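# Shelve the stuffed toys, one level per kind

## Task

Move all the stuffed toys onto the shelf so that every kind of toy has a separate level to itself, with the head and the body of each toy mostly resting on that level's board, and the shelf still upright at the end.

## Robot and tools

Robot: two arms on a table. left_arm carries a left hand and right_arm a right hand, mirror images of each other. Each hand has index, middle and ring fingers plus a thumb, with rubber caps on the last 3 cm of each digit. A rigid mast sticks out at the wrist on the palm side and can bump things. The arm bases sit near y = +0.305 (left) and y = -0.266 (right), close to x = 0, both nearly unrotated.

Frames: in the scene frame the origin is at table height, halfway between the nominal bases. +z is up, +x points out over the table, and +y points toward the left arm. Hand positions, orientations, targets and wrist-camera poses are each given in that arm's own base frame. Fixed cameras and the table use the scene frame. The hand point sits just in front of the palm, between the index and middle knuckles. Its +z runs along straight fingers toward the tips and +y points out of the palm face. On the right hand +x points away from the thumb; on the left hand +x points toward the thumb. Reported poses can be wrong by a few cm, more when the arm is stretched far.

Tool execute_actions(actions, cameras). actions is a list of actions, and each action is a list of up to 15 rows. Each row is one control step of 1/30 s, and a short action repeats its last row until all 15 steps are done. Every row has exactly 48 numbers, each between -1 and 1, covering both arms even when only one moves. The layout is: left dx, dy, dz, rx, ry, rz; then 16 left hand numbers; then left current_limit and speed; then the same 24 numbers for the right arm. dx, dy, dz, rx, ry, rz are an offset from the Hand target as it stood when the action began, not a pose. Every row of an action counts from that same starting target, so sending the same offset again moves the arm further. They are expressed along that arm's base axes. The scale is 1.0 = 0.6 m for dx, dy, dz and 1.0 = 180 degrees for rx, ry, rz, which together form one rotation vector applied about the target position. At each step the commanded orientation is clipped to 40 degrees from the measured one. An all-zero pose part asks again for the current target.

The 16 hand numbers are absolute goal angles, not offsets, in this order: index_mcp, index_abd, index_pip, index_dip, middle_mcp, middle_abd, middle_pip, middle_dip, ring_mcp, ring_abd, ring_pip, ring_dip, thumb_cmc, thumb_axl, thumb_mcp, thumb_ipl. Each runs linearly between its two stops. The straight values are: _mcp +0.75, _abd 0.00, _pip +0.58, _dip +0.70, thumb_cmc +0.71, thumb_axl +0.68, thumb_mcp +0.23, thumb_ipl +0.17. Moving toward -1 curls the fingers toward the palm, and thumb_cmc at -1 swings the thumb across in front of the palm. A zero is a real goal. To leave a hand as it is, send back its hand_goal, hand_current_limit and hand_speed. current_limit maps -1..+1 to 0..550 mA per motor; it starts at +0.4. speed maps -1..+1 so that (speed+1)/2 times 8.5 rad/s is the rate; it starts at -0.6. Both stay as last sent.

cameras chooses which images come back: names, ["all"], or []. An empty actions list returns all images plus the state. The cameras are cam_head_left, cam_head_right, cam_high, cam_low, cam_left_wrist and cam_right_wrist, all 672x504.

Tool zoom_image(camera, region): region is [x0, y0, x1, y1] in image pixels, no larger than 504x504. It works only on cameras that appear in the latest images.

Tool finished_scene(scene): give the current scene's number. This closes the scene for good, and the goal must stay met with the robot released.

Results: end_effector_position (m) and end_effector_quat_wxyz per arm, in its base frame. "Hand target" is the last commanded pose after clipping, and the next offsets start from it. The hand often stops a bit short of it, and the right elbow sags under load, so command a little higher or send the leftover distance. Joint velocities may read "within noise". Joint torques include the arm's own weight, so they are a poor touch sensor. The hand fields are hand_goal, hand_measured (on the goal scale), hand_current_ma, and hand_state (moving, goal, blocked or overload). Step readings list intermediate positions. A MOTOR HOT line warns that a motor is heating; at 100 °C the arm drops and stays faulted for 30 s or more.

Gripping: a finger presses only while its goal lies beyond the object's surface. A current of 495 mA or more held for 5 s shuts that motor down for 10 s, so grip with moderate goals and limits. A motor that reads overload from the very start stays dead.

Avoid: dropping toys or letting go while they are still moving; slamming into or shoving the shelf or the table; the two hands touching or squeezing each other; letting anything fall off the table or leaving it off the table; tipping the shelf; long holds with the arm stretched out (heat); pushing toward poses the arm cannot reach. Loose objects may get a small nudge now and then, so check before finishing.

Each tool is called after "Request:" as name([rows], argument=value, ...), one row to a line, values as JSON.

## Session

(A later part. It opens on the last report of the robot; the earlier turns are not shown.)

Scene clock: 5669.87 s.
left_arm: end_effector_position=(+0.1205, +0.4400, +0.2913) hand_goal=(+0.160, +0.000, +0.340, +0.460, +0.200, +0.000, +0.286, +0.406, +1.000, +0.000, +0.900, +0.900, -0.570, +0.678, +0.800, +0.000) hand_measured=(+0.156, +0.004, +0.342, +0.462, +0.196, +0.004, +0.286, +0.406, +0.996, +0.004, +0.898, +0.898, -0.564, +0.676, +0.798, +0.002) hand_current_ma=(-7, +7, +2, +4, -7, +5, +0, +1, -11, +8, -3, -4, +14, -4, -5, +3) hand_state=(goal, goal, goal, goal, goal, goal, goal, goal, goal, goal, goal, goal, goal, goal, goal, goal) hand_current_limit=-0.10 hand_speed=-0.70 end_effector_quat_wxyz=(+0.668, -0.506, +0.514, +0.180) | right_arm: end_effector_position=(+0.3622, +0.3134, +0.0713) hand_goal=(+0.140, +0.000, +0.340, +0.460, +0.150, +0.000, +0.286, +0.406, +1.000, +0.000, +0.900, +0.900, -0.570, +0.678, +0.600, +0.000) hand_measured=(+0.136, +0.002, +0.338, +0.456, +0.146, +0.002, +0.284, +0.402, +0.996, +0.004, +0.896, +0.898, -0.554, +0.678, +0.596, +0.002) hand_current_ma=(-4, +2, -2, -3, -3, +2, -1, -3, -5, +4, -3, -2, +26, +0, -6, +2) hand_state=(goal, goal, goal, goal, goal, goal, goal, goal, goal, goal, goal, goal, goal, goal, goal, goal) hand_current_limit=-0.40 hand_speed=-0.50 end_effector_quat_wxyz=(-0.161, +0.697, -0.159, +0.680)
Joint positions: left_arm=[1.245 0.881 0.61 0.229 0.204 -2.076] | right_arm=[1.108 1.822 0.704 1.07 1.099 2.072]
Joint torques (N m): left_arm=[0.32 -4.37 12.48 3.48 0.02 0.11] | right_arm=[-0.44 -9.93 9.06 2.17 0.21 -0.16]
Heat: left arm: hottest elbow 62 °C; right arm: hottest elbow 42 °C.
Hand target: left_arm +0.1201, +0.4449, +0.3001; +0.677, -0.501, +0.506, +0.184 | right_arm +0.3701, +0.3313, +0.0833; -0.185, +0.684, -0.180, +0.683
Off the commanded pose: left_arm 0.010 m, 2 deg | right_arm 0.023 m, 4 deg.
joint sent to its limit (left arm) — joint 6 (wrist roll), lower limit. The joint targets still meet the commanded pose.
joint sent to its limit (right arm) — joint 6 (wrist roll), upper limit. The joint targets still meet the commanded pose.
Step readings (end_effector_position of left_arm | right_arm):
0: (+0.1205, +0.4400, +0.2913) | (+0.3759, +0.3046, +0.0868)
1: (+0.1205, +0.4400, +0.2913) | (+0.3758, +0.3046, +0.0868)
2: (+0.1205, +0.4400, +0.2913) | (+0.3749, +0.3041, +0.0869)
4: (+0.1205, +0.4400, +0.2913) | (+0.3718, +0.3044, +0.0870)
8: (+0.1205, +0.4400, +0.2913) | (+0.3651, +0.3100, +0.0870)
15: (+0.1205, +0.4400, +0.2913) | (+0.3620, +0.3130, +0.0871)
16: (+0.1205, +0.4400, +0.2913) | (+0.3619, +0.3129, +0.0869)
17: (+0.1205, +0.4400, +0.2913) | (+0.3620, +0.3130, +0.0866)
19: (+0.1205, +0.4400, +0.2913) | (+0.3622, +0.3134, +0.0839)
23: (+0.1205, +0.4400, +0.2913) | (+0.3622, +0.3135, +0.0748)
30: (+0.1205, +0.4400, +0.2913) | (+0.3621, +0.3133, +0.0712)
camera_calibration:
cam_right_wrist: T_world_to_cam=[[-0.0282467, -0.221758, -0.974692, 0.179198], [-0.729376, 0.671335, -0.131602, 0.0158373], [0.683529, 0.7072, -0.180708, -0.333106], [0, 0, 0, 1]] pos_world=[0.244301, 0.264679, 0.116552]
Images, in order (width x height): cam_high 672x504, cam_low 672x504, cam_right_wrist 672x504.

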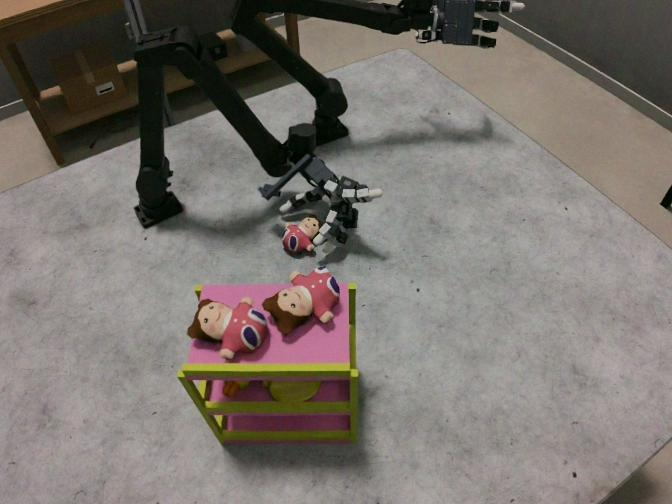

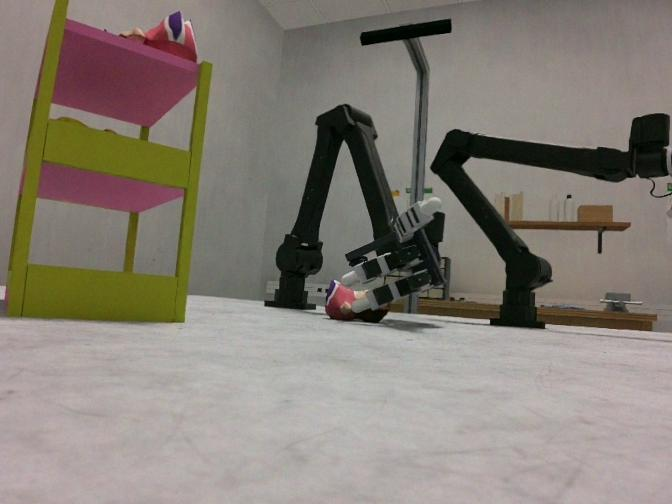

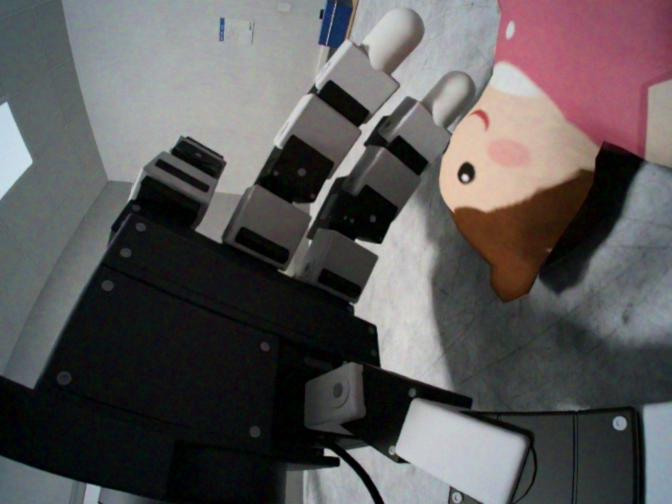

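Request:
execute_actions([
  [[0,0,0,0,0,0,0.16,0,0.34,0.46,0.2,0,0.286,0.406,1,0,0.9,0.9,-0.57,0.678,0.8,0.0,-0.1,-0.7,0,0,0,0,0,0,-0.05,0,0.34,0.46,0.0,0,0.286,0.406,1,0,0.9,0.9,-0.57,0.678,0.3,0.0,-0.2,-0.7]],
  [[0,0,0,0,0,0,0.16,0,0.34,0.46,0.2,0,0.286,0.406,1,0,0.9,0.9,-0.57,0.678,0.8,0.0,-0.1,-0.7,0,0,0,0,0,0,-0.15,0,0.34,0.46,-0.1,0,0.286,0.406,1,0,0.9,0.9,-0.57,0.678,0.2,0.0,-0.2,-0.7]],
  [[0,0,0,0,0,0,0.16,0,0.34,0.46,0.2,0,0.286,0.406,1,0,0.9,0.9,-0.57,0.678,0.8,0.0,-0.1,-0.7,0,0,0,0,0,0,-0.35,0,0.3,0.42,-0.25,0,0.286,0.406,1,0,0.9,0.9,-0.57,0.678,-0.05,-0.02,-0.1,-0.75]],
], cameras=["cam_right_wrist","cam_high","cam_low"])

Request:
zoom_image(camera="cam_high", region=[240, 180, 380, 285])

Scene clock: 5681.40 s.
left_arm: end_effector_position=(+0.1205, +0.4400, +0.2913) hand_goal=(+0.160, +0.000, +0.340, +0.460, +0.200, +0.000, +0.286, +0.406, +1.000, +0.000, +0.900, +0.900, -0.570, +0.678, +0.800, +0.000) hand_measured=(+0.156, +0.004, +0.342, +0.462, +0.196, +0.004, +0.286, +0.406, +0.996, +0.004, +0.898, +0.898, -0.564, +0.676, +0.798, +0.002) hand_current_ma=(-7, +7, +2, +4, -7, +5, +0, +1, -11, +8, -3, -4, +14, -4, -5, +3) hand_state=(goal, goal, goal, goal, goal, goal, goal, goal, goal, goal, goal, goal, goal, goal, goal, goal) hand_current_limit=-0.10 hand_speed=-0.70 end_effector_quat_wxyz=(+0.668, -0.506, +0.514, +0.180) | right_arm: end_effector_position=(+0.3621, +0.3133, +0.0713) hand_goal=(-0.350, +0.000, +0.300, +0.420, -0.250, +0.000, +0.286, +0.406, +1.000, +0.000, +0.900, +0.900, -0.570, +0.678, -0.050, -0.020) hand_measured=(-0.154, +0.006, +0.332, +0.442, -0.248, +0.002, +0.284, +0.402, +0.996, +0.004, +0.896, +0.898, -0.558, +0.678, +0.160, -0.006) hand_current_ma=(+247, +7, +69, +42, +1, +2, -1, -3, -5, +4, -3, -2, +18, +0, +247, +30) hand_state=(blocked, goal, blocked, blocked, goal, goal, goal, goal, goal, goal, goal, goal, goal, goal, blocked, goal) hand_current_limit=-0.10 hand_speed=-0.75 end_effector_quat_wxyz=(-0.161, +0.697, -0.159, +0.680)
Joint positions: left_arm=[1.245 0.881 0.61 0.229 0.204 -2.076] | right_arm=[1.108 1.822 0.704 1.07 1.099 2.072]
Joint torques (N m): left_arm=[0.03 -4.07 12.4 3.32 0.02 0.09] | right_arm=[-0.32 -10.46 9.06 2.11 0.18 -0.19]
Heat: left arm: hottest elbow 62 °C; right arm: hottest elbow 42 °C.
Hand target: left_arm +0.1201, +0.4449, +0.3001; +0.677, -0.501, +0.506, +0.184 | right_arm +0.3701, +0.3313, +0.0833; -0.185, +0.684, -0.180, +0.683
Off the commanded pose: left_arm 0.010 m, 2 deg | right_arm 0.023 m, 4 deg.
joint sent to its limit (left arm) — joint 6 (wrist roll), lower limit. The joint targets still meet the commanded pose.
joint sent to its limit (right arm) — joint 6 (wrist roll), upper limit. The joint targets still meet the commanded pose.
Step readings (end_effector_position of left_arm | right_arm):
0: (+0.1205, +0.4400, +0.2913) | (+0.3622, +0.3134, +0.0713)
1: (+0.1205, +0.4400, +0.2913) | (+0.3622, +0.3134, +0.0713)
2: (+0.1205, +0.4400, +0.2913) | (+0.3622, +0.3134, +0.0713)
4: (+0.1205, +0.4400, +0.2913) | (+0.3622, +0.3134, +0.0713)
8: (+0.1205, +0.4400, +0.2913) | (+0.3622, +0.3134, +0.0713)
15: (+0.1205, +0.4400, +0.2913) | (+0.3622, +0.3134, +0.0713)
16: (+0.1205, +0.4400, +0.2913) | (+0.3622, +0.3134, +0.0713)
17: (+0.1205, +0.4400, +0.2913) | (+0.3622, +0.3134, +0.0713)
19: (+0.1205, +0.4400, +0.2913) | (+0.3622, +0.3134, +0.0713)
23: (+0.1205, +0.4400, +0.2913) | (+0.3622, +0.3134, +0.0713)
30: (+0.1205, +0.4400, +0.2913) | (+0.3622, +0.3134, +0.0713)
31: (+0.1205, +0.4400, +0.2913) | (+0.3622, +0.3134, +0.0713)
32: (+0.1205, +0.4400, +0.2913) | (+0.3622, +0.3134, +0.0713)
34: (+0.1205, +0.4400, +0.2913) | (+0.3621, +0.3133, +0.0713)
38: (+0.1205, +0.4400, +0.2913) | (+0.3621, +0.3133, +0.0713)
45: (+0.1205, +0.4400, +0.2913) | (+0.3621, +0.3133, +0.0713)
camera_calibration:
cam_right_wrist: T_world_to_cam=[[-0.0283237, -0.221735, -0.974695, 0.179189], [-0.729132, 0.671602, -0.131596, 0.015774], [0.683787, 0.706954, -0.180697, -0.333034], [0, 0, 0, 1]] pos_world=[0.244301, 0.264578, 0.116552]
Images, in order (width x height): cam_high 672x504, cam_low 672x504, cam_right_wrist 672x504.

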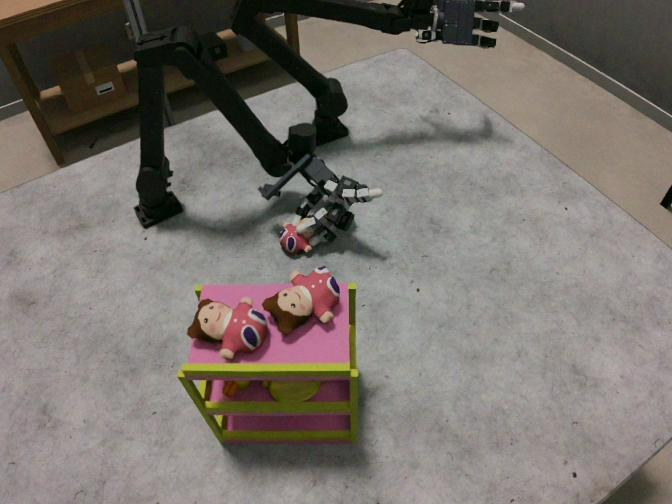

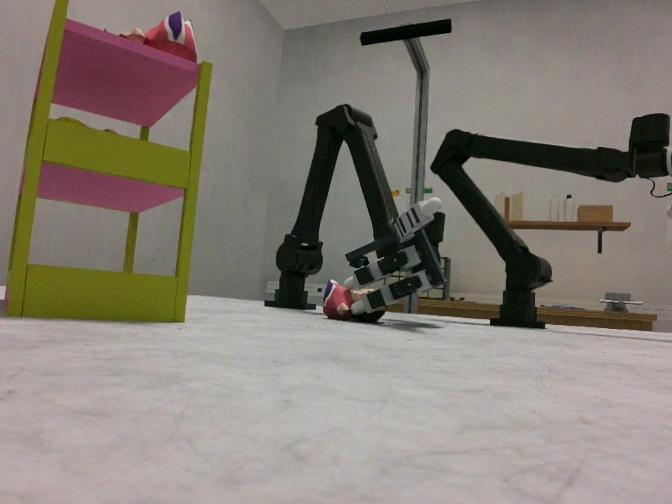

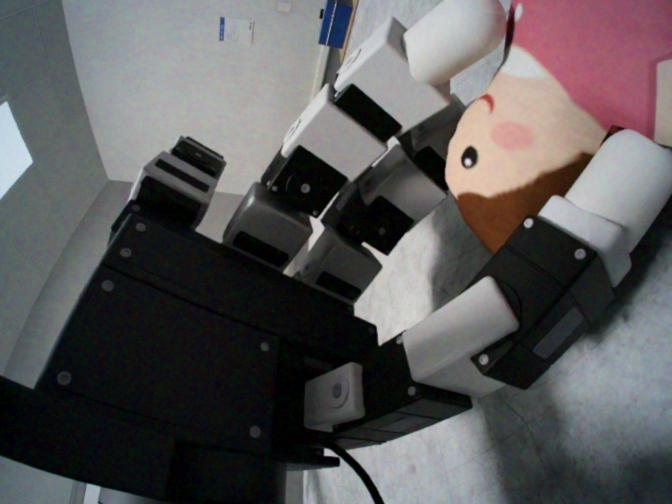

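Scaled by 3.600 from the camera's 672x504 image, which has a finer 960x720 frame.

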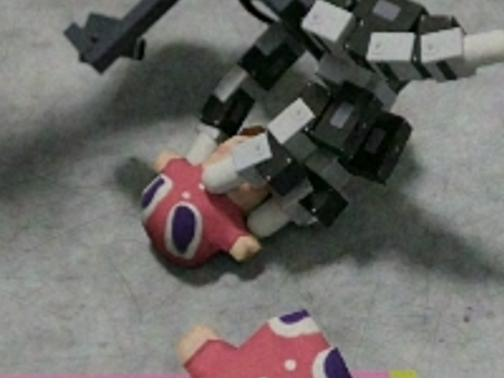

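Request:
execute_actions([
  [[0,0,0,0,0,0,0.16,0,0.34,0.46,0.2,0,0.286,0.406,1,0,0.9,0.9,-0.57,0.678,0.8,0.0,-0.1,-0.7,0,0,0,0,0,0,-0.5,0,0.286,0.406,-0.4,0,0.286,0.406,1,0,0.9,0.9,-0.57,0.678,-0.2,-0.05,0.15,-0.75]],
], cameras=["cam_low"])

Request:
zoom_image(camera="cam_low", region=[290, 180, 470, 340])

Scene clock: 5691.70 s.
left_arm: end_effector_position=(+0.1205, +0.4400, +0.2913) hand_goal=(+0.160, +0.000, +0.340, +0.460, +0.200, +0.000, +0.286, +0.406, +1.000, +0.000, +0.900, +0.900, -0.570, +0.678, +0.800, +0.000) hand_measured=(+0.156, +0.004, +0.342, +0.462, +0.196, +0.004, +0.286, +0.406, +0.996, +0.004, +0.898, +0.898, -0.564, +0.676, +0.798, +0.002) hand_current_ma=(-7, +7, +2, +4, -7, +5, +0, +1, -11, +8, -3, -4, +14, -4, -5, +3) hand_state=(goal, goal, goal, goal, goal, goal, goal, goal, goal, goal, goal, goal, goal, goal, goal, goal) hand_current_limit=-0.10 hand_speed=-0.70 end_effector_quat_wxyz=(+0.668, -0.506, +0.514, +0.180) | right_arm: end_effector_position=(+0.3621, +0.3133, +0.0713) hand_goal=(-0.500, +0.000, +0.286, +0.406, -0.400, +0.000, +0.286, +0.406, +1.000, +0.000, +0.900, +0.900, -0.570, +0.678, -0.200, -0.050) hand_measured=(-0.154, +0.008, +0.332, +0.440, -0.398, +0.002, +0.284, +0.404, +0.996, +0.004, +0.896, +0.898, -0.560, +0.678, +0.154, -0.014) hand_current_ma=(+316, +9, +112, +74, +2, +2, -1, -3, -5, +4, -3, -2, +13, +0, +316, +117) hand_state=(blocked, goal, blocked, blocked, goal, goal, goal, goal, goal, goal, goal, goal, goal, goal, blocked, blocked) hand_current_limit=0.15 hand_speed=-0.75 end_effector_quat_wxyz=(-0.161, +0.697, -0.159, +0.680)
Joint positions: left_arm=[1.245 0.881 0.61 0.229 0.204 -2.076] | right_arm=[1.108 1.822 0.704 1.07 1.099 2.072]
Joint torques (N m): left_arm=[0.26 -4.6 12.37 3.4 0.02 0.14] | right_arm=[-0.67 -10.11 9.03 2.06 0.17 -0.21]
Heat: left arm: hottest elbow 62 °C; right arm: hottest elbow 42 °C.
Hand target: left_arm +0.1201, +0.4449, +0.3001; +0.677, -0.501, +0.506, +0.184 | right_arm +0.3701, +0.3313, +0.0833; -0.185, +0.684, -0.180, +0.683
Off the commanded pose: left_arm 0.010 m, 2 deg | right_arm 0.023 m, 4 deg.
joint sent to its limit (left arm) — joint 6 (wrist roll), lower limit. The joint targets still meet the commanded pose.
joint sent to its limit (right arm) — joint 6 (wrist roll), upper limit. The joint targets still meet the commanded pose.
Step readings (end_effector_position of left_arm | right_arm):
0: (+0.1205, +0.4400, +0.2913) | (+0.3621, +0.3133, +0.0713)
1: (+0.1205, +0.4400, +0.2913) | (+0.3621, +0.3133, +0.0713)
2: (+0.1205, +0.4400, +0.2913) | (+0.3621, +0.3133, +0.0713)
4: (+0.1205, +0.4400, +0.2913) | (+0.3621, +0.3133, +0.0713)
8: (+0.1205, +0.4400, +0.2913) | (+0.3621, +0.3133, +0.0713)
15: (+0.1205, +0.4400, +0.2913) | (+0.3621, +0.3133, +0.0713)
Images, in order (width x height): cam_low 672x504.

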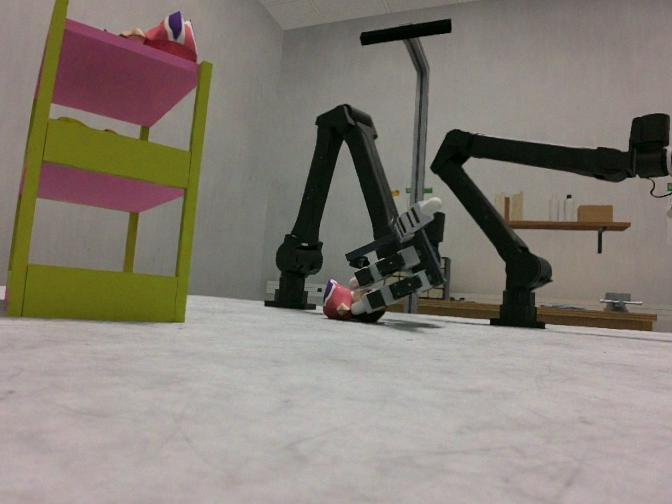

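Scaled by 2.800 from the camera's 672x504 image, which has a finer 960x720 frame.

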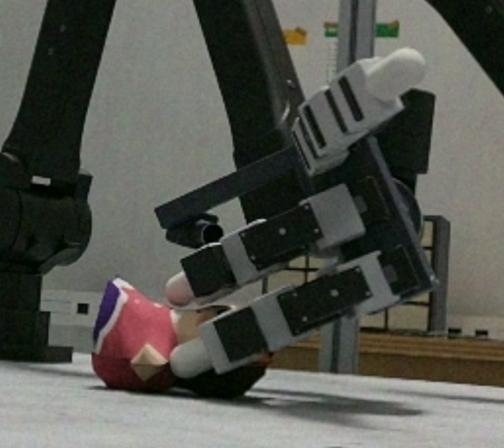

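Request:
execute_actions([
  [[0,0,0,0,0,0,0.16,0,0.34,0.46,0.2,0,0.286,0.406,1,0,0.9,0.9,-0.57,0.678,0.8,0.0,-0.1,-0.7,0,0,0.08,0,0,0,-0.5,0,0.286,0.406,-0.5,0,0.286,0.406,1,0,0.9,0.9,-0.57,0.678,-0.2,-0.05,0.15,-0.75]],
  [[0,0,0,0,0,0,0.16,0,0.34,0.46,0.2,0,0.286,0.406,1,0,0.9,0.9,-0.57,0.678,0.8,0.0,-0.1,-0.7,0,0,0.08,0,0,0,-0.5,0,0.286,0.406,-0.5,0,0.286,0.406,1,0,0.9,0.9,-0.57,0.678,-0.2,-0.05,0.15,-0.75]],
], cameras=["cam_low","cam_right_wrist","cam_high"])

Request:
zoom_image(camera="cam_low", region=[290, 160, 470, 320])

Scene clock: 5699.50 s.
left_arm: end_effector_position=(+0.1205, +0.4400, +0.2913) hand_goal=(+0.160, +0.000, +0.340, +0.460, +0.200, +0.000, +0.286, +0.406, +1.000, +0.000, +0.900, +0.900, -0.570, +0.678, +0.800, +0.000) hand_measured=(+0.156, +0.004, +0.342, +0.462, +0.196, +0.004, +0.286, +0.406, +0.996, +0.004, +0.898, +0.898, -0.564, +0.676, +0.798, +0.002) hand_current_ma=(-7, +7, +2, +4, -7, +5, +0, +1, -11, +8, -3, -4, +14, -4, -5, +3) hand_state=(goal, goal, goal, goal, goal, goal, goal, goal, goal, goal, goal, goal, goal, goal, goal, goal) hand_current_limit=-0.10 hand_speed=-0.70 end_effector_quat_wxyz=(+0.668, -0.506, +0.514, +0.180) | right_arm: end_effector_position=(+0.3629, +0.3150, +0.1617) hand_goal=(-0.500, +0.000, +0.286, +0.406, -0.500, +0.000, +0.286, +0.406, +1.000, +0.000, +0.900, +0.900, -0.570, +0.678, -0.200, -0.050) hand_measured=(-0.154, +0.012, +0.332, +0.440, -0.498, +0.002, +0.284, +0.404, +0.996, +0.004, +0.896, +0.898, -0.560, +0.678, +0.152, -0.014) hand_current_ma=(+316, +15, +112, +74, +2, +2, -1, -3, -5, +4, -3, -2, +13, +0, +316, +117) hand_state=(blocked, goal, blocked, blocked, goal, goal, goal, goal, goal, goal, goal, goal, goal, goal, blocked, blocked) hand_current_limit=0.15 hand_speed=-0.75 end_effector_quat_wxyz=(-0.170, +0.692, -0.166, +0.682)
Joint positions: left_arm=[1.245 0.881 0.61 0.229 0.204 -2.076] | right_arm=[1.108 1.579 0.744 0.807 1.099 2.075]
Joint torques (N m): left_arm=[0.73 -4.19 12.48 3.4 0.06 0.13] | right_arm=[-0.21 -9.11 11.88 0.98 0.16 -0.27]
Heat: left arm: hottest elbow 62 °C; right arm: hottest elbow 42 °C.
Hand target: left_arm +0.1201, +0.4449, +0.3001; +0.677, -0.501, +0.506, +0.184 | right_arm +0.3701, +0.3314, +0.1795; -0.185, +0.683, -0.180, +0.683
Off the commanded pose: left_arm 0.010 m, 2 deg | right_arm 0.025 m, 3 deg.
joint sent to its limit (left arm) — joint 6 (wrist roll), lower limit. The joint targets still meet the commanded pose.
joint sent to its limit (right arm) — joint 6 (wrist roll), upper limit. The joint targets still meet the commanded pose.
Step readings (end_effector_position of left_arm | right_arm):
0: (+0.1205, +0.4400, +0.2913) | (+0.3621, +0.3133, +0.0713)
1: (+0.1205, +0.4400, +0.2913) | (+0.3622, +0.3133, +0.0714)
2: (+0.1205, +0.4400, +0.2913) | (+0.3621, +0.3133, +0.0720)
4: (+0.1205, +0.4400, +0.2913) | (+0.3618, +0.3126, +0.0771)
8: (+0.1205, +0.4400, +0.2913) | (+0.3618, +0.3126, +0.1013)
15: (+0.1205, +0.4400, +0.2913) | (+0.3635, +0.3161, +0.1189)
16: (+0.1205, +0.4400, +0.2913) | (+0.3634, +0.3159, +0.1186)
17: (+0.1205, +0.4400, +0.2913) | (+0.3632, +0.3154, +0.1186)
19: (+0.1205, +0.4400, +0.2913) | (+0.3621, +0.3134, +0.1217)
23: (+0.1205, +0.4400, +0.2913) | (+0.3610, +0.3110, +0.1424)
30: (+0.1205, +0.4400, +0.2913) | (+0.3631, +0.3154, +0.1625)
camera_calibration:
cam_right_wrist: T_world_to_cam=[[-0.0192413, -0.200791, -0.979445, 0.258642], [-0.727874, 0.674413, -0.123959, 0.0244596], [0.68544, 0.710528, -0.159127, -0.323615], [0, 0, 0, 1]] pos_world=[0.244599, 0.265375, 0.204862]
Images, in order (width x height): cam_high 672x504, cam_low 672x504, cam_right_wrist 672x504.

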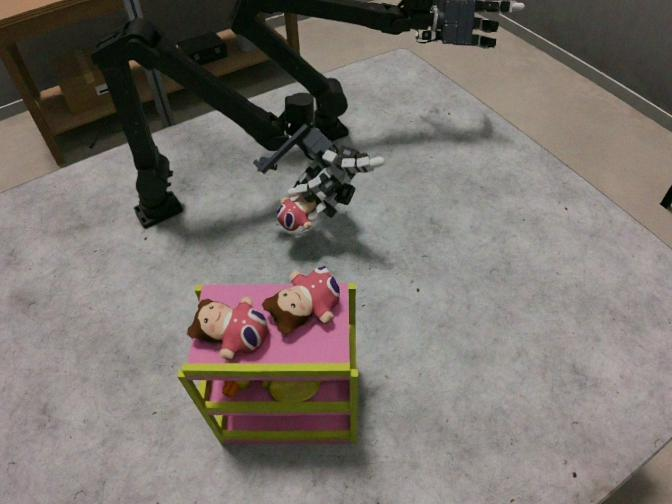

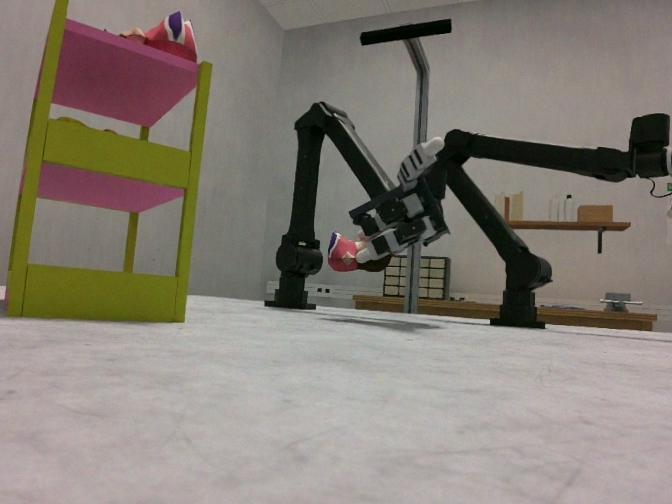

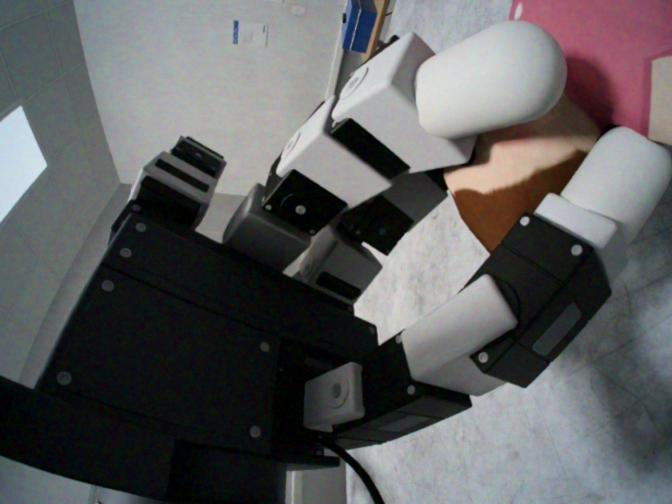

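Scaled by 2.800 from the camera's 672x504 image, which has a finer 960x720 frame.

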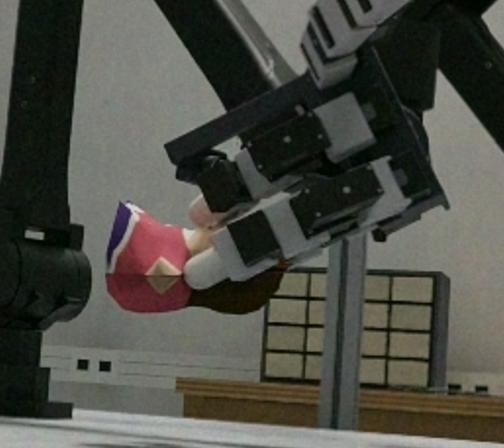

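Request:
execute_actions([
  [[0,0,0,0,0,0,0.16,0,0.34,0.46,0.2,0,0.286,0.406,1,0,0.9,0.9,-0.57,0.678,0.8,0.0,-0.1,-0.7,0.0833,0,0.15,0,0,-0.0222,-0.5,0,0.286,0.406,-0.5,0,0.286,0.406,1,0,0.9,0.9,-0.57,0.678,-0.2,-0.05,0.15,-0.75]],
  [[0,0,0,0,0,0,0.16,0,0.34,0.46,0.2,0,0.286,0.406,1,0,0.9,0.9,-0.57,0.678,0.8,0.0,-0.1,-0.7,0.1,-0.035,0.15,0,0,-0.0444,-0.5,0,0.286,0.406,-0.5,0,0.286,0.406,1,0,0.9,0.9,-0.57,0.678,-0.2,-0.05,0.15,-0.75]],
  [[0,0,0,0,0,0,0.16,0,0.34,0.46,0.2,0,0.286,0.406,1,0,0.9,0.9,-0.57,0.678,0.8,0.0,-0.1,-0.7,0.1167,-0.0667,0.1333,0,0,-0.0444,-0.5,0,0.286,0.406,-0.5,0,0.286,0.406,1,0,0.9,0.9,-0.57,0.678,-0.2,-0.05,0.15,-0.75]],
  [[0,0,0,0,0,0,0.16,0,0.34,0.46,0.2,0,0.286,0.406,1,0,0.9,0.9,-0.57,0.678,0.8,0.0,-0.1,-0.7,0.1167,-0.0833,0.1,0,0,-0.0444,-0.5,0,0.286,0.406,-0.5,0,0.286,0.406,1,0,0.9,0.9,-0.57,0.678,-0.2,-0.05,0.15,-0.75]],
], cameras=["all"])

Scene clock: 5757.97 s.
left_arm: end_effector_position=(+0.1205, +0.4400, +0.2913) hand_goal=(+0.160, +0.000, +0.340, +0.460, +0.200, +0.000, +0.286, +0.406, +1.000, +0.000, +0.900, +0.900, -0.570, +0.678, +0.800, +0.000) hand_measured=(+0.156, +0.004, +0.342, +0.462, +0.196, +0.004, +0.286, +0.406, +0.996, +0.004, +0.898, +0.898, -0.564, +0.676, +0.798, +0.002) hand_current_ma=(-7, +7, +2, +4, -7, +5, +0, +1, -11, +8, -3, -4, +14, -4, -5, +3) hand_state=(goal, goal, goal, goal, goal, goal, goal, goal, goal, goal, goal, goal, goal, goal, goal, goal) hand_current_limit=-0.10 hand_speed=-0.70 end_effector_quat_wxyz=(+0.668, -0.506, +0.514, +0.180) | right_arm: end_effector_position=(+0.6160, +0.2153, +0.4627) hand_goal=(-0.500, +0.000, +0.286, +0.406, -0.500, +0.000, +0.286, +0.406, +1.000, +0.000, +0.900, +0.900, -0.570, +0.678, -0.200, -0.050) hand_measured=(-0.154, +0.014, +0.332, +0.440, -0.500, +0.002, +0.284, +0.404, +0.996, +0.004, +0.896, +0.898, -0.562, +0.678, +0.150, -0.014) hand_current_ma=(+316, +17, +112, +74, +0, +2, -1, -3, -4, +4, -3, -2, +11, +0, +316, +117) hand_state=(blocked, goal, blocked, blocked, goal, goal, goal, goal, goal, goal, goal, goal, goal, goal, blocked, blocked) hand_current_limit=0.15 hand_speed=-0.75 end_effector_quat_wxyz=(+0.007, +0.637, -0.322, +0.700)
Joint positions: left_arm=[1.245 0.881 0.61 0.229 0.204 -2.076] | right_arm=[0.622 1.739 1.83 -0.133 1.1 2.067]
Joint torques (N m): left_arm=[0.38 -4.72 12.36 3.29 0.03 0.14] | right_arm=[-0.38 -13.57 17.28 1.01 0.19 -0.26]
Heat: left arm: hottest elbow 61 °C; right arm: hottest elbow 45 °C.
Hand target: left_arm +0.1201, +0.4449, +0.3001; +0.677, -0.501, +0.506, +0.184 | right_arm +0.6200, +0.2204, +0.4995; -0.015, +0.620, -0.340, +0.707
Off the commanded pose: left_arm 0.010 m, 2 deg | right_arm 0.037 m, 4 deg.
joint sent to its limit (left arm) — joint 6 (wrist roll), lower limit. The joint targets still meet the commanded pose.
Step readings (end_effector_position of left_arm | right_arm):
0: (+0.1205, +0.4400, +0.2913) | (+0.3629, +0.3150, +0.1617)
1: (+0.1205, +0.4400, +0.2913) | (+0.3629, +0.3151, +0.1617)
2: (+0.1205, +0.4400, +0.2913) | (+0.3639, +0.3147, +0.1627)
4: (+0.1205, +0.4400, +0.2913) | (+0.3699, +0.3141, +0.1711)
8: (+0.1205, +0.4400, +0.2913) | (+0.3934, +0.3122, +0.2148)
15: (+0.1205, +0.4400, +0.2913) | (+0.4099, +0.3167, +0.2568)
16: (+0.1205, +0.4400, +0.2913) | (+0.4100, +0.3167, +0.2562)
17: (+0.1205, +0.4400, +0.2913) | (+0.4109, +0.3156, +0.2563)
19: (+0.1205, +0.4400, +0.2913) | (+0.4185, +0.3119, +0.2633)
23: (+0.1205, +0.4400, +0.2913) | (+0.4488, +0.2993, +0.3029)
30: (+0.1205, +0.4400, +0.2913) | (+0.4694, +0.2940, +0.3416)
31: (+0.1205, +0.4400, +0.2913) | (+0.4699, +0.2945, +0.3422)
32: (+0.1205, +0.4400, +0.2913) | (+0.4718, +0.2946, +0.3432)
34: (+0.1205, +0.4400, +0.2913) | (+0.4820, +0.2927, +0.3502)
38: (+0.1205, +0.4400, +0.2913) | (+0.5162, +0.2714, +0.3804)
45: (+0.1205, +0.4400, +0.2913) | (+0.5392, +0.2520, +0.4182)
46: (+0.1205, +0.4400, +0.2913) | (+0.5400, +0.2533, +0.4197)
47: (+0.1205, +0.4400, +0.2913) | (+0.5429, +0.2537, +0.4218)
49: (+0.1205, +0.4400, +0.2913) | (+0.5541, +0.2543, +0.4290)
53: (+0.1205, +0.4400, +0.2913) | (+0.5884, +0.2326, +0.4471)
60: (+0.1205, +0.4400, +0.2913) | (+0.6141, +0.2050, +0.4643)
camera_calibration:
cam_left_wrist: T_world_to_cam=[[0.147706, -0.0259624, 0.98869, -0.329682], [0.198403, -0.978557, -0.055337, 0.370095], [0.968927, 0.204333, -0.139388, -0.0459682], [0, 0, 0, 1]] pos_world=[0.0198079, 0.362993, 0.340026]
cam_right_wrist: T_world_to_cam=[[-0.125302, -0.183325, -0.975034, 0.597821], [-0.330656, 0.934308, -0.133175, 0.0168082], [0.935396, 0.305714, -0.177688, -0.436603], [0, 0, 0, 1]] pos_world=[0.488863, 0.227367, 0.507555]

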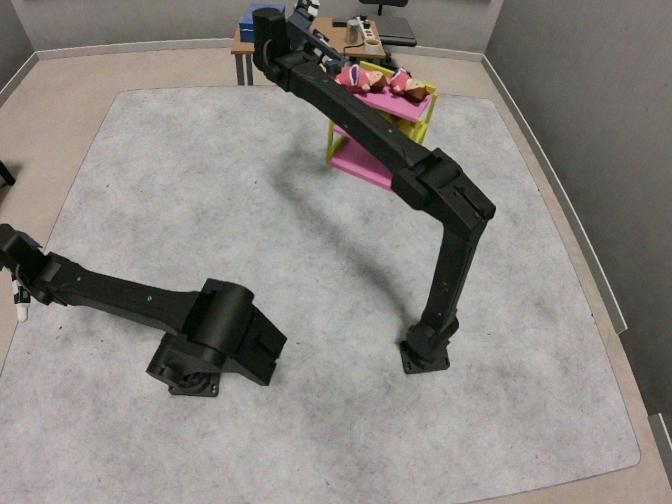

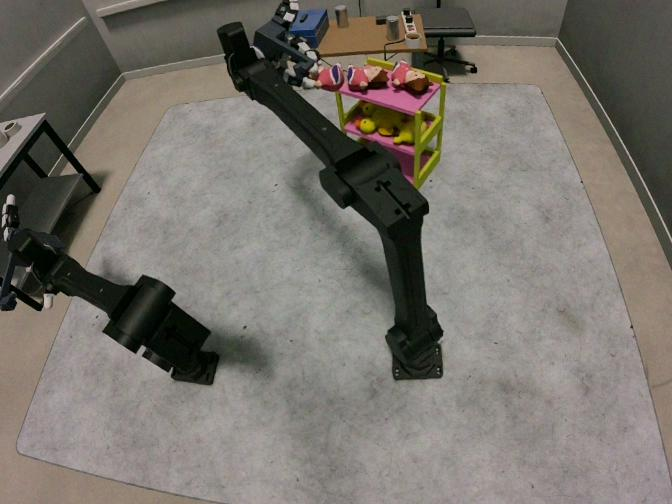

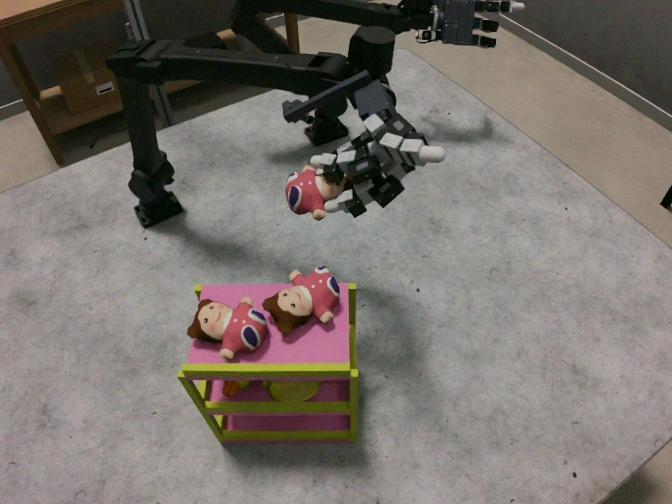

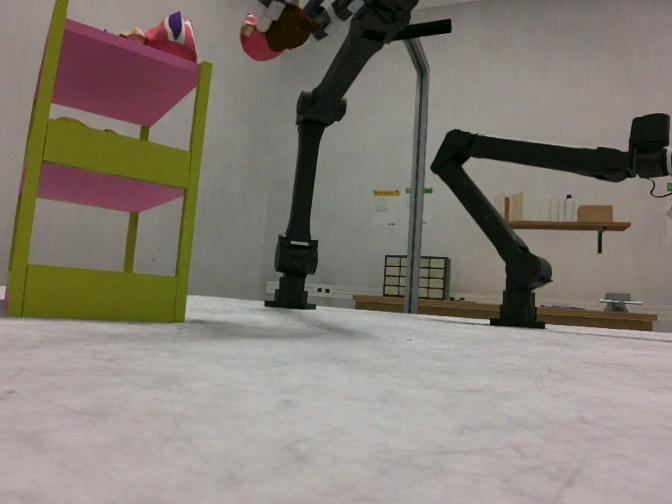

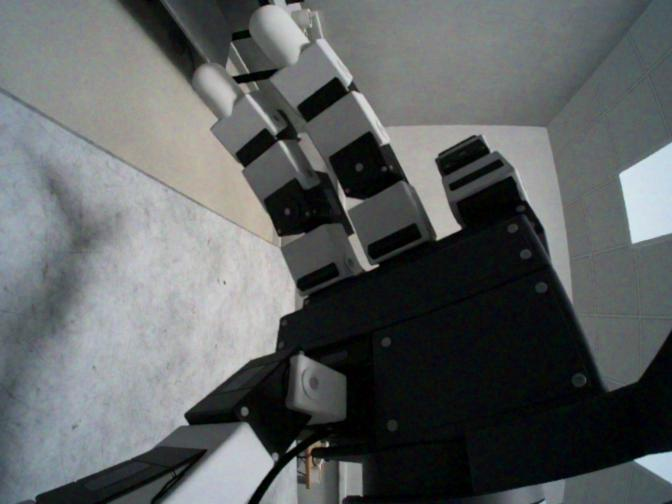

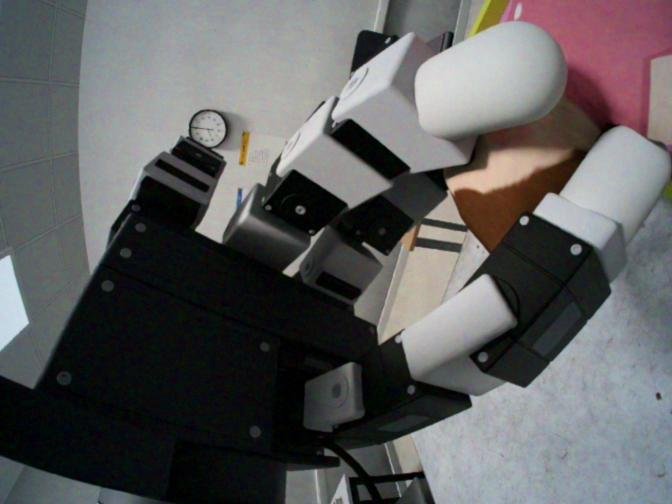

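Request:
execute_actions([
  [[0,0,0,0,0,0,0.16,0,0.34,0.46,0.2,0,0.286,0.406,1,0,0.9,0.9,-0.57,0.678,0.8,0.0,-0.1,-0.7,0.1333,-0.1,0.0333,0,0,0.0256,-0.5,0,0.286,0.406,-0.5,0,0.286,0.406,1,0,0.9,0.9,-0.57,0.678,-0.2,-0.05,0.15,-0.75]],
], cameras=["cam_high","cam_head_left","cam_low","cam_right_wrist"])

Request:
zoom_image(camera="cam_high", region=[160, 180, 420, 380])

Scene clock: 5810.50 s.
left_arm: end_effector_position=(+0.1205, +0.4400, +0.2913) hand_goal=(+0.160, +0.000, +0.340, +0.460, +0.200, +0.000, +0.286, +0.406, +1.000, +0.000, +0.900, +0.900, -0.570, +0.678, +0.800, +0.000) hand_measured=(+0.156, +0.004, +0.342, +0.462, +0.196, +0.004, +0.286, +0.406, +0.996, +0.004, +0.898, +0.898, -0.564, +0.676, +0.798, +0.002) hand_current_ma=(-7, +7, +2, +4, -7, +5, +0, +1, -11, +8, -3, -4, +14, -4, -5, +3) hand_state=(goal, goal, goal, goal, goal, goal, goal, goal, goal, goal, goal, goal, goal, goal, goal, goal) hand_current_limit=-0.10 hand_speed=-0.70 end_effector_quat_wxyz=(+0.668, -0.506, +0.514, +0.180) | right_arm: end_effector_position=(+0.6963, +0.1589, +0.4783) hand_goal=(-0.500, +0.000, +0.286, +0.406, -0.500, +0.000, +0.286, +0.406, +1.000, +0.000, +0.900, +0.900, -0.570, +0.678, -0.200, -0.050) hand_measured=(-0.154, +0.014, +0.332, +0.440, -0.500, +0.002, +0.284, +0.404, +0.996, +0.004, +0.898, +0.898, -0.562, +0.678, +0.150, -0.014) hand_current_ma=(+316, +18, +112, +74, +0, +2, -1, -3, -4, +4, -3, -2, +11, +0, +316, +117) hand_state=(blocked, goal, blocked, blocked, goal, goal, goal, goal, goal, goal, goal, goal, goal, goal, blocked, blocked) hand_current_limit=0.15 hand_speed=-0.75 end_effector_quat_wxyz=(-0.021, +0.654, -0.301, +0.694)
Joint positions: left_arm=[1.245 0.881 0.61 0.229 0.204 -2.076] | right_arm=[0.471 1.825 2.001 -0.232 0.871 2.075]
Joint torques (N m): left_arm=[0.38 -4.19 12.46 3.4 0.04 0.07] | right_arm=[-1.26 -14.51 17.66 1.07 -0.05 -0.24]
Heat: left arm: hottest elbow 61 °C; right arm: hottest elbow 50 °C.
Hand target: left_arm +0.1201, +0.4449, +0.3001; +0.677, -0.501, +0.506, +0.184 | right_arm +0.7000, +0.1603, +0.5194; -0.043, +0.633, -0.315, +0.706
Off the commanded pose: left_arm 0.010 m, 2 deg | right_arm 0.041 m, 4 deg.
joint sent to its limit (left arm) — joint 6 (wrist roll), lower limit. The joint targets still meet the commanded pose.
joint sent to its limit (right arm) — joint 6 (wrist roll), upper limit. The joint targets are off in position, not in orientation.
Step readings (end_effector_position of left_arm | right_arm):
0: (+0.1205, +0.4400, +0.2913) | (+0.6160, +0.2153, +0.4627)
1: (+0.1205, +0.4400, +0.2913) | (+0.6167, +0.2157, +0.4626)
2: (+0.1205, +0.4400, +0.2913) | (+0.6223, +0.2176, +0.4629)
4: (+0.1205, +0.4400, +0.2913) | (+0.6381, +0.2184, +0.4656)
8: (+0.1205, +0.4400, +0.2913) | (+0.6683, +0.1835, +0.4735)
15: (+0.1205, +0.4400, +0.2913) | (+0.6945, +0.1383, +0.4833)
camera_calibration:
cam_right_wrist: T_world_to_cam=[[-0.125296, -0.18352, -0.974998, 0.612624], [-0.403312, 0.907299, -0.118948, 0.146297], [0.906444, 0.378324, -0.187696, -0.478287], [0, 0, 0, 1]] pos_world=[0.569303, 0.160641, 0.524936]
Images, in order (width x height): cam_head_left 672x504, cam_high 672x504, cam_low 672x504, cam_right_wrist 672x504.

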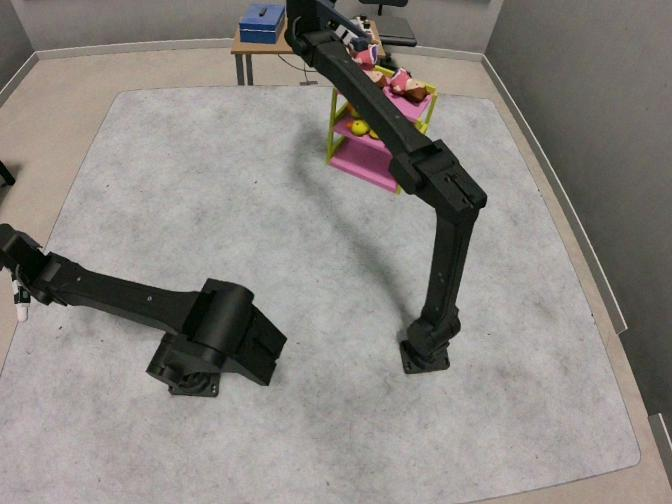

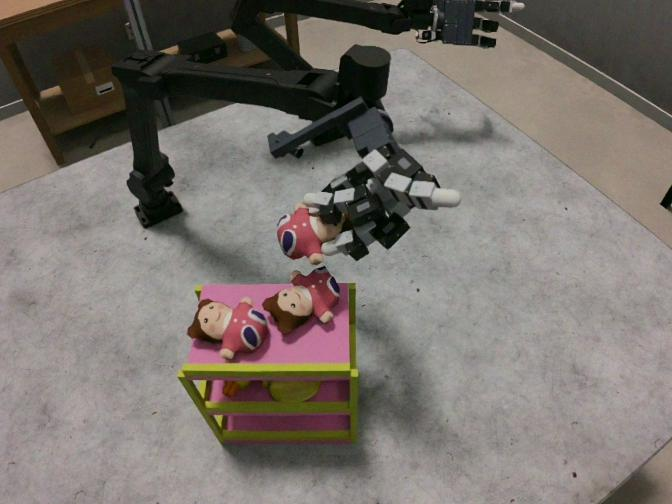

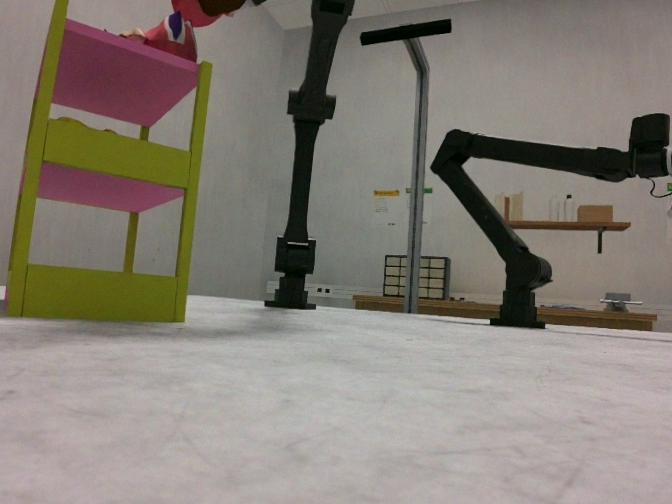

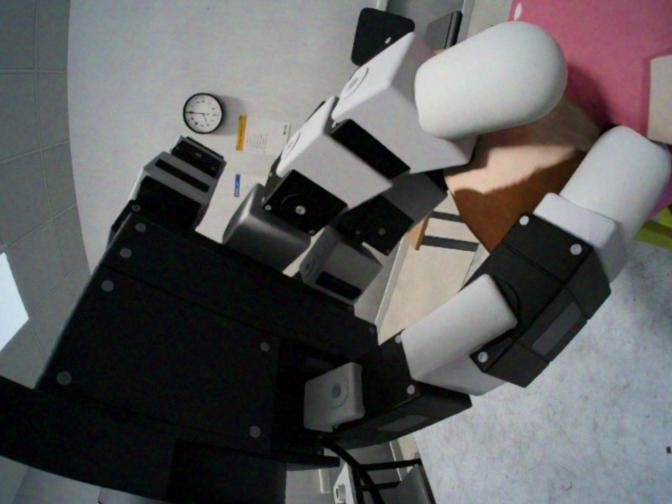

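Scaled by 1.938 from the camera's 672x504 image, which has a finer 960x720 frame.

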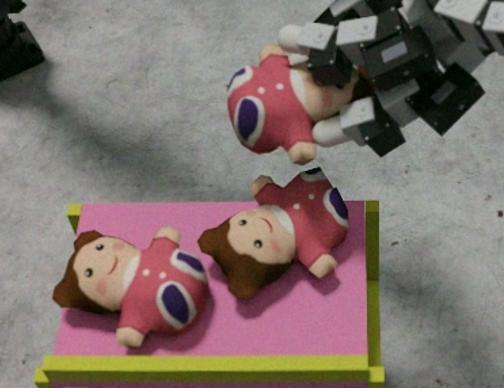

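Request:
execute_actions([
  [[0,0,0,0,0,0,0.16,0,0.34,0.46,0.2,0,0.286,0.406,1,0,0.9,0.9,-0.57,0.678,0.8,0.0,-0.1,-0.7,0.0833,-0.0667,0,0,0,0,-0.5,0,0.286,0.406,-0.5,0,0.286,0.406,1,0,0.9,0.9,-0.57,0.678,-0.2,-0.05,0.15,-0.75]],
  [[0,0,0,0,0,0,0.16,0,0.34,0.46,0.2,0,0.286,0.406,1,0,0.9,0.9,-0.57,0.678,0.8,0.0,-0.1,-0.7,0.0833,-0.0617,0,0,0,0,-0.5,0,0.286,0.406,-0.5,0,0.286,0.406,1,0,0.9,0.9,-0.57,0.678,-0.2,-0.05,0.15,-0.75]],
], cameras=["cam_high","cam_head_right","cam_low","cam_right_wrist"])

Request:
zoom_image(camera="cam_high", region=[160, 180, 420, 380])

Scene clock: 5840.93 s.
left_arm: end_effector_position=(+0.1205, +0.4400, +0.2913) hand_goal=(+0.160, +0.000, +0.340, +0.460, +0.200, +0.000, +0.286, +0.406, +1.000, +0.000, +0.900, +0.900, -0.570, +0.678, +0.800, +0.000) hand_measured=(+0.156, +0.004, +0.342, +0.462, +0.196, +0.004, +0.286, +0.406, +0.996, +0.004, +0.898, +0.898, -0.564, +0.676, +0.798, +0.002) hand_current_ma=(-7, +7, +2, +4, -7, +5, +0, +1, -11, +8, -3, -4, +14, -4, -5, +3) hand_state=(goal, goal, goal, goal, goal, goal, goal, goal, goal, goal, goal, goal, goal, goal, goal, goal) hand_current_limit=-0.10 hand_speed=-0.70 end_effector_quat_wxyz=(+0.668, -0.506, +0.514, +0.180) | right_arm: end_effector_position=(+0.8007, +0.0790, +0.4778) hand_goal=(-0.500, +0.000, +0.286, +0.406, -0.500, +0.000, +0.286, +0.406, +1.000, +0.000, +0.900, +0.900, -0.570, +0.678, -0.200, -0.050) hand_measured=(-0.154, +0.014, +0.332, +0.440, -0.500, +0.002, +0.284, +0.404, +0.996, +0.004, +0.898, +0.898, -0.562, +0.678, +0.150, -0.014) hand_current_ma=(+316, +18, +112, +74, +0, +2, -1, -3, -5, +4, -3, -2, +11, +0, +316, +117) hand_state=(blocked, goal, blocked, blocked, goal, goal, goal, goal, goal, goal, goal, goal, goal, goal, blocked, blocked) hand_current_limit=0.15 hand_speed=-0.75 end_effector_quat_wxyz=(-0.023, +0.654, -0.305, +0.692)
Joint positions: left_arm=[1.245 0.881 0.61 0.229 0.204 -2.076] | right_arm=[0.3 2.07 2.383 -0.366 0.704 2.075]
Joint torques (N m): left_arm=[0.44 -4.19 12.53 3.44 0.02 0.13] | right_arm=[0.09 -17.44 17.25 1.35 -0.03 -0.26]
Heat: left arm: hottest elbow 61 °C; right arm: hottest elbow 57 °C.
Hand target: left_arm +0.1201, +0.4449, +0.3001; +0.677, -0.501, +0.506, +0.184 | right_arm +0.8000, +0.0835, +0.5192; -0.043, +0.633, -0.315, +0.706
Off the commanded pose: left_arm 0.010 m, 2 deg | right_arm 0.042 m, 4 deg.
joint sent to its limit (left arm) — joint 6 (wrist roll), lower limit. The joint targets still meet the commanded pose.
joint sent to its limit (right arm) — joint 6 (wrist roll), upper limit. The joint targets are off in position, not in orientation.
Step readings (end_effector_position of left_arm | right_arm):
0: (+0.1205, +0.4400, +0.2913) | (+0.6963, +0.1589, +0.4783)
1: (+0.1205, +0.4400, +0.2913) | (+0.6968, +0.1594, +0.4783)
2: (+0.1205, +0.4400, +0.2913) | (+0.6995, +0.1590, +0.4789)
4: (+0.1205, +0.4400, +0.2913) | (+0.7100, +0.1594, +0.4823)
8: (+0.1205, +0.4400, +0.2913) | (+0.7298, +0.1393, +0.4853)
15: (+0.1205, +0.4400, +0.2913) | (+0.7483, +0.1087, +0.4761)
16: (+0.1205, +0.4400, +0.2913) | (+0.7497, +0.1092, +0.4745)
17: (+0.1205, +0.4400, +0.2913) | (+0.7530, +0.1107, +0.4744)
19: (+0.1205, +0.4400, +0.2913) | (+0.7644, +0.1145, +0.4772)
23: (+0.1205, +0.4400, +0.2913) | (+0.7824, +0.1063, +0.4802)
30: (+0.1205, +0.4400, +0.2913) | (+0.7985, +0.0787, +0.4749)
camera_calibration:
cam_right_wrist: T_world_to_cam=[[-0.127178, -0.17362, -0.976566, 0.612179], [-0.399741, 0.910036, -0.109734, 0.253272], [0.907763, 0.376418, -0.18514, -0.544968], [0, 0, 0, 1]] pos_world=[0.673801, 0.0809357, 0.524731]
Images, in order (width x height): cam_head_right 672x504, cam_high 672x504, cam_low 672x504, cam_right_wrist 672x504.

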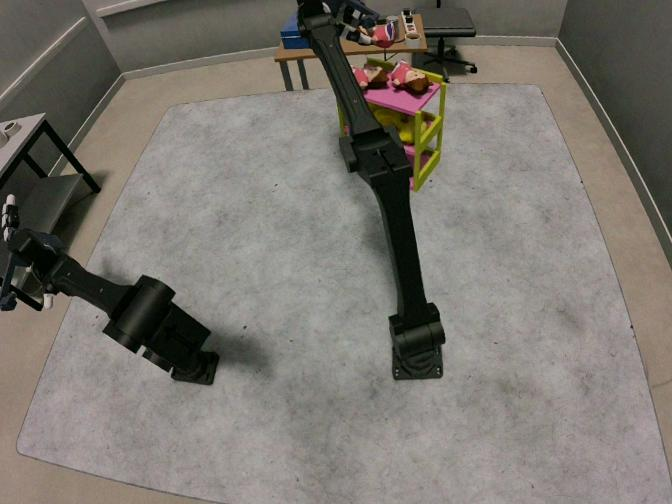

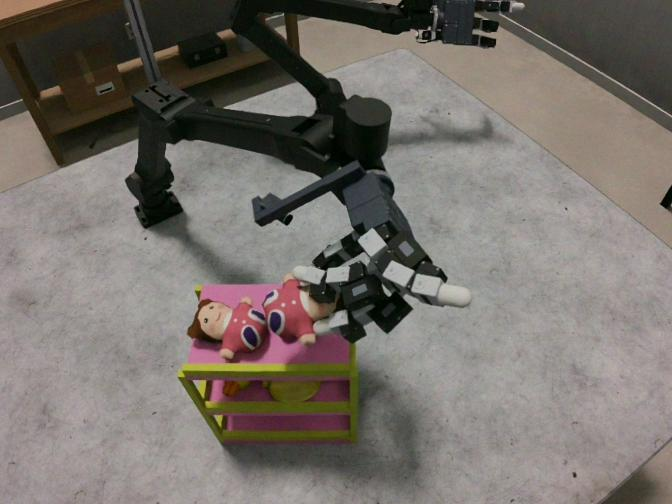

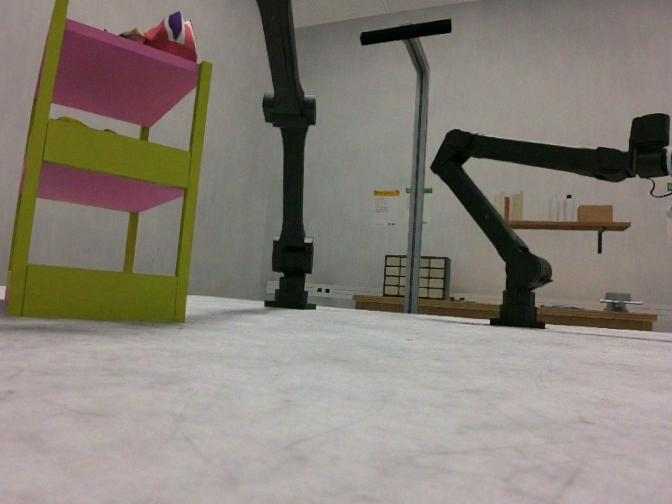

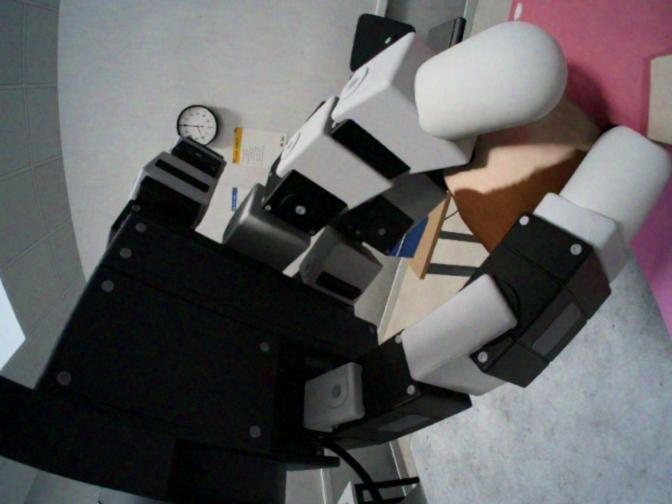

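Scaled by 1.938 from the camera's 672x504 image, which has a finer 960x720 frame.

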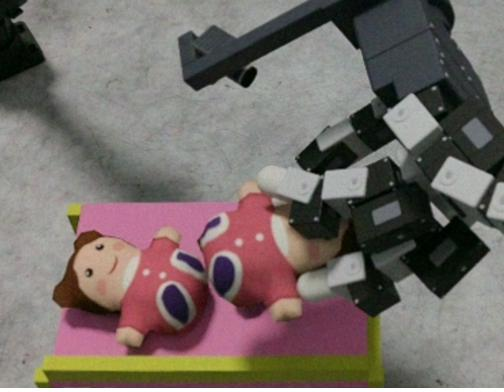

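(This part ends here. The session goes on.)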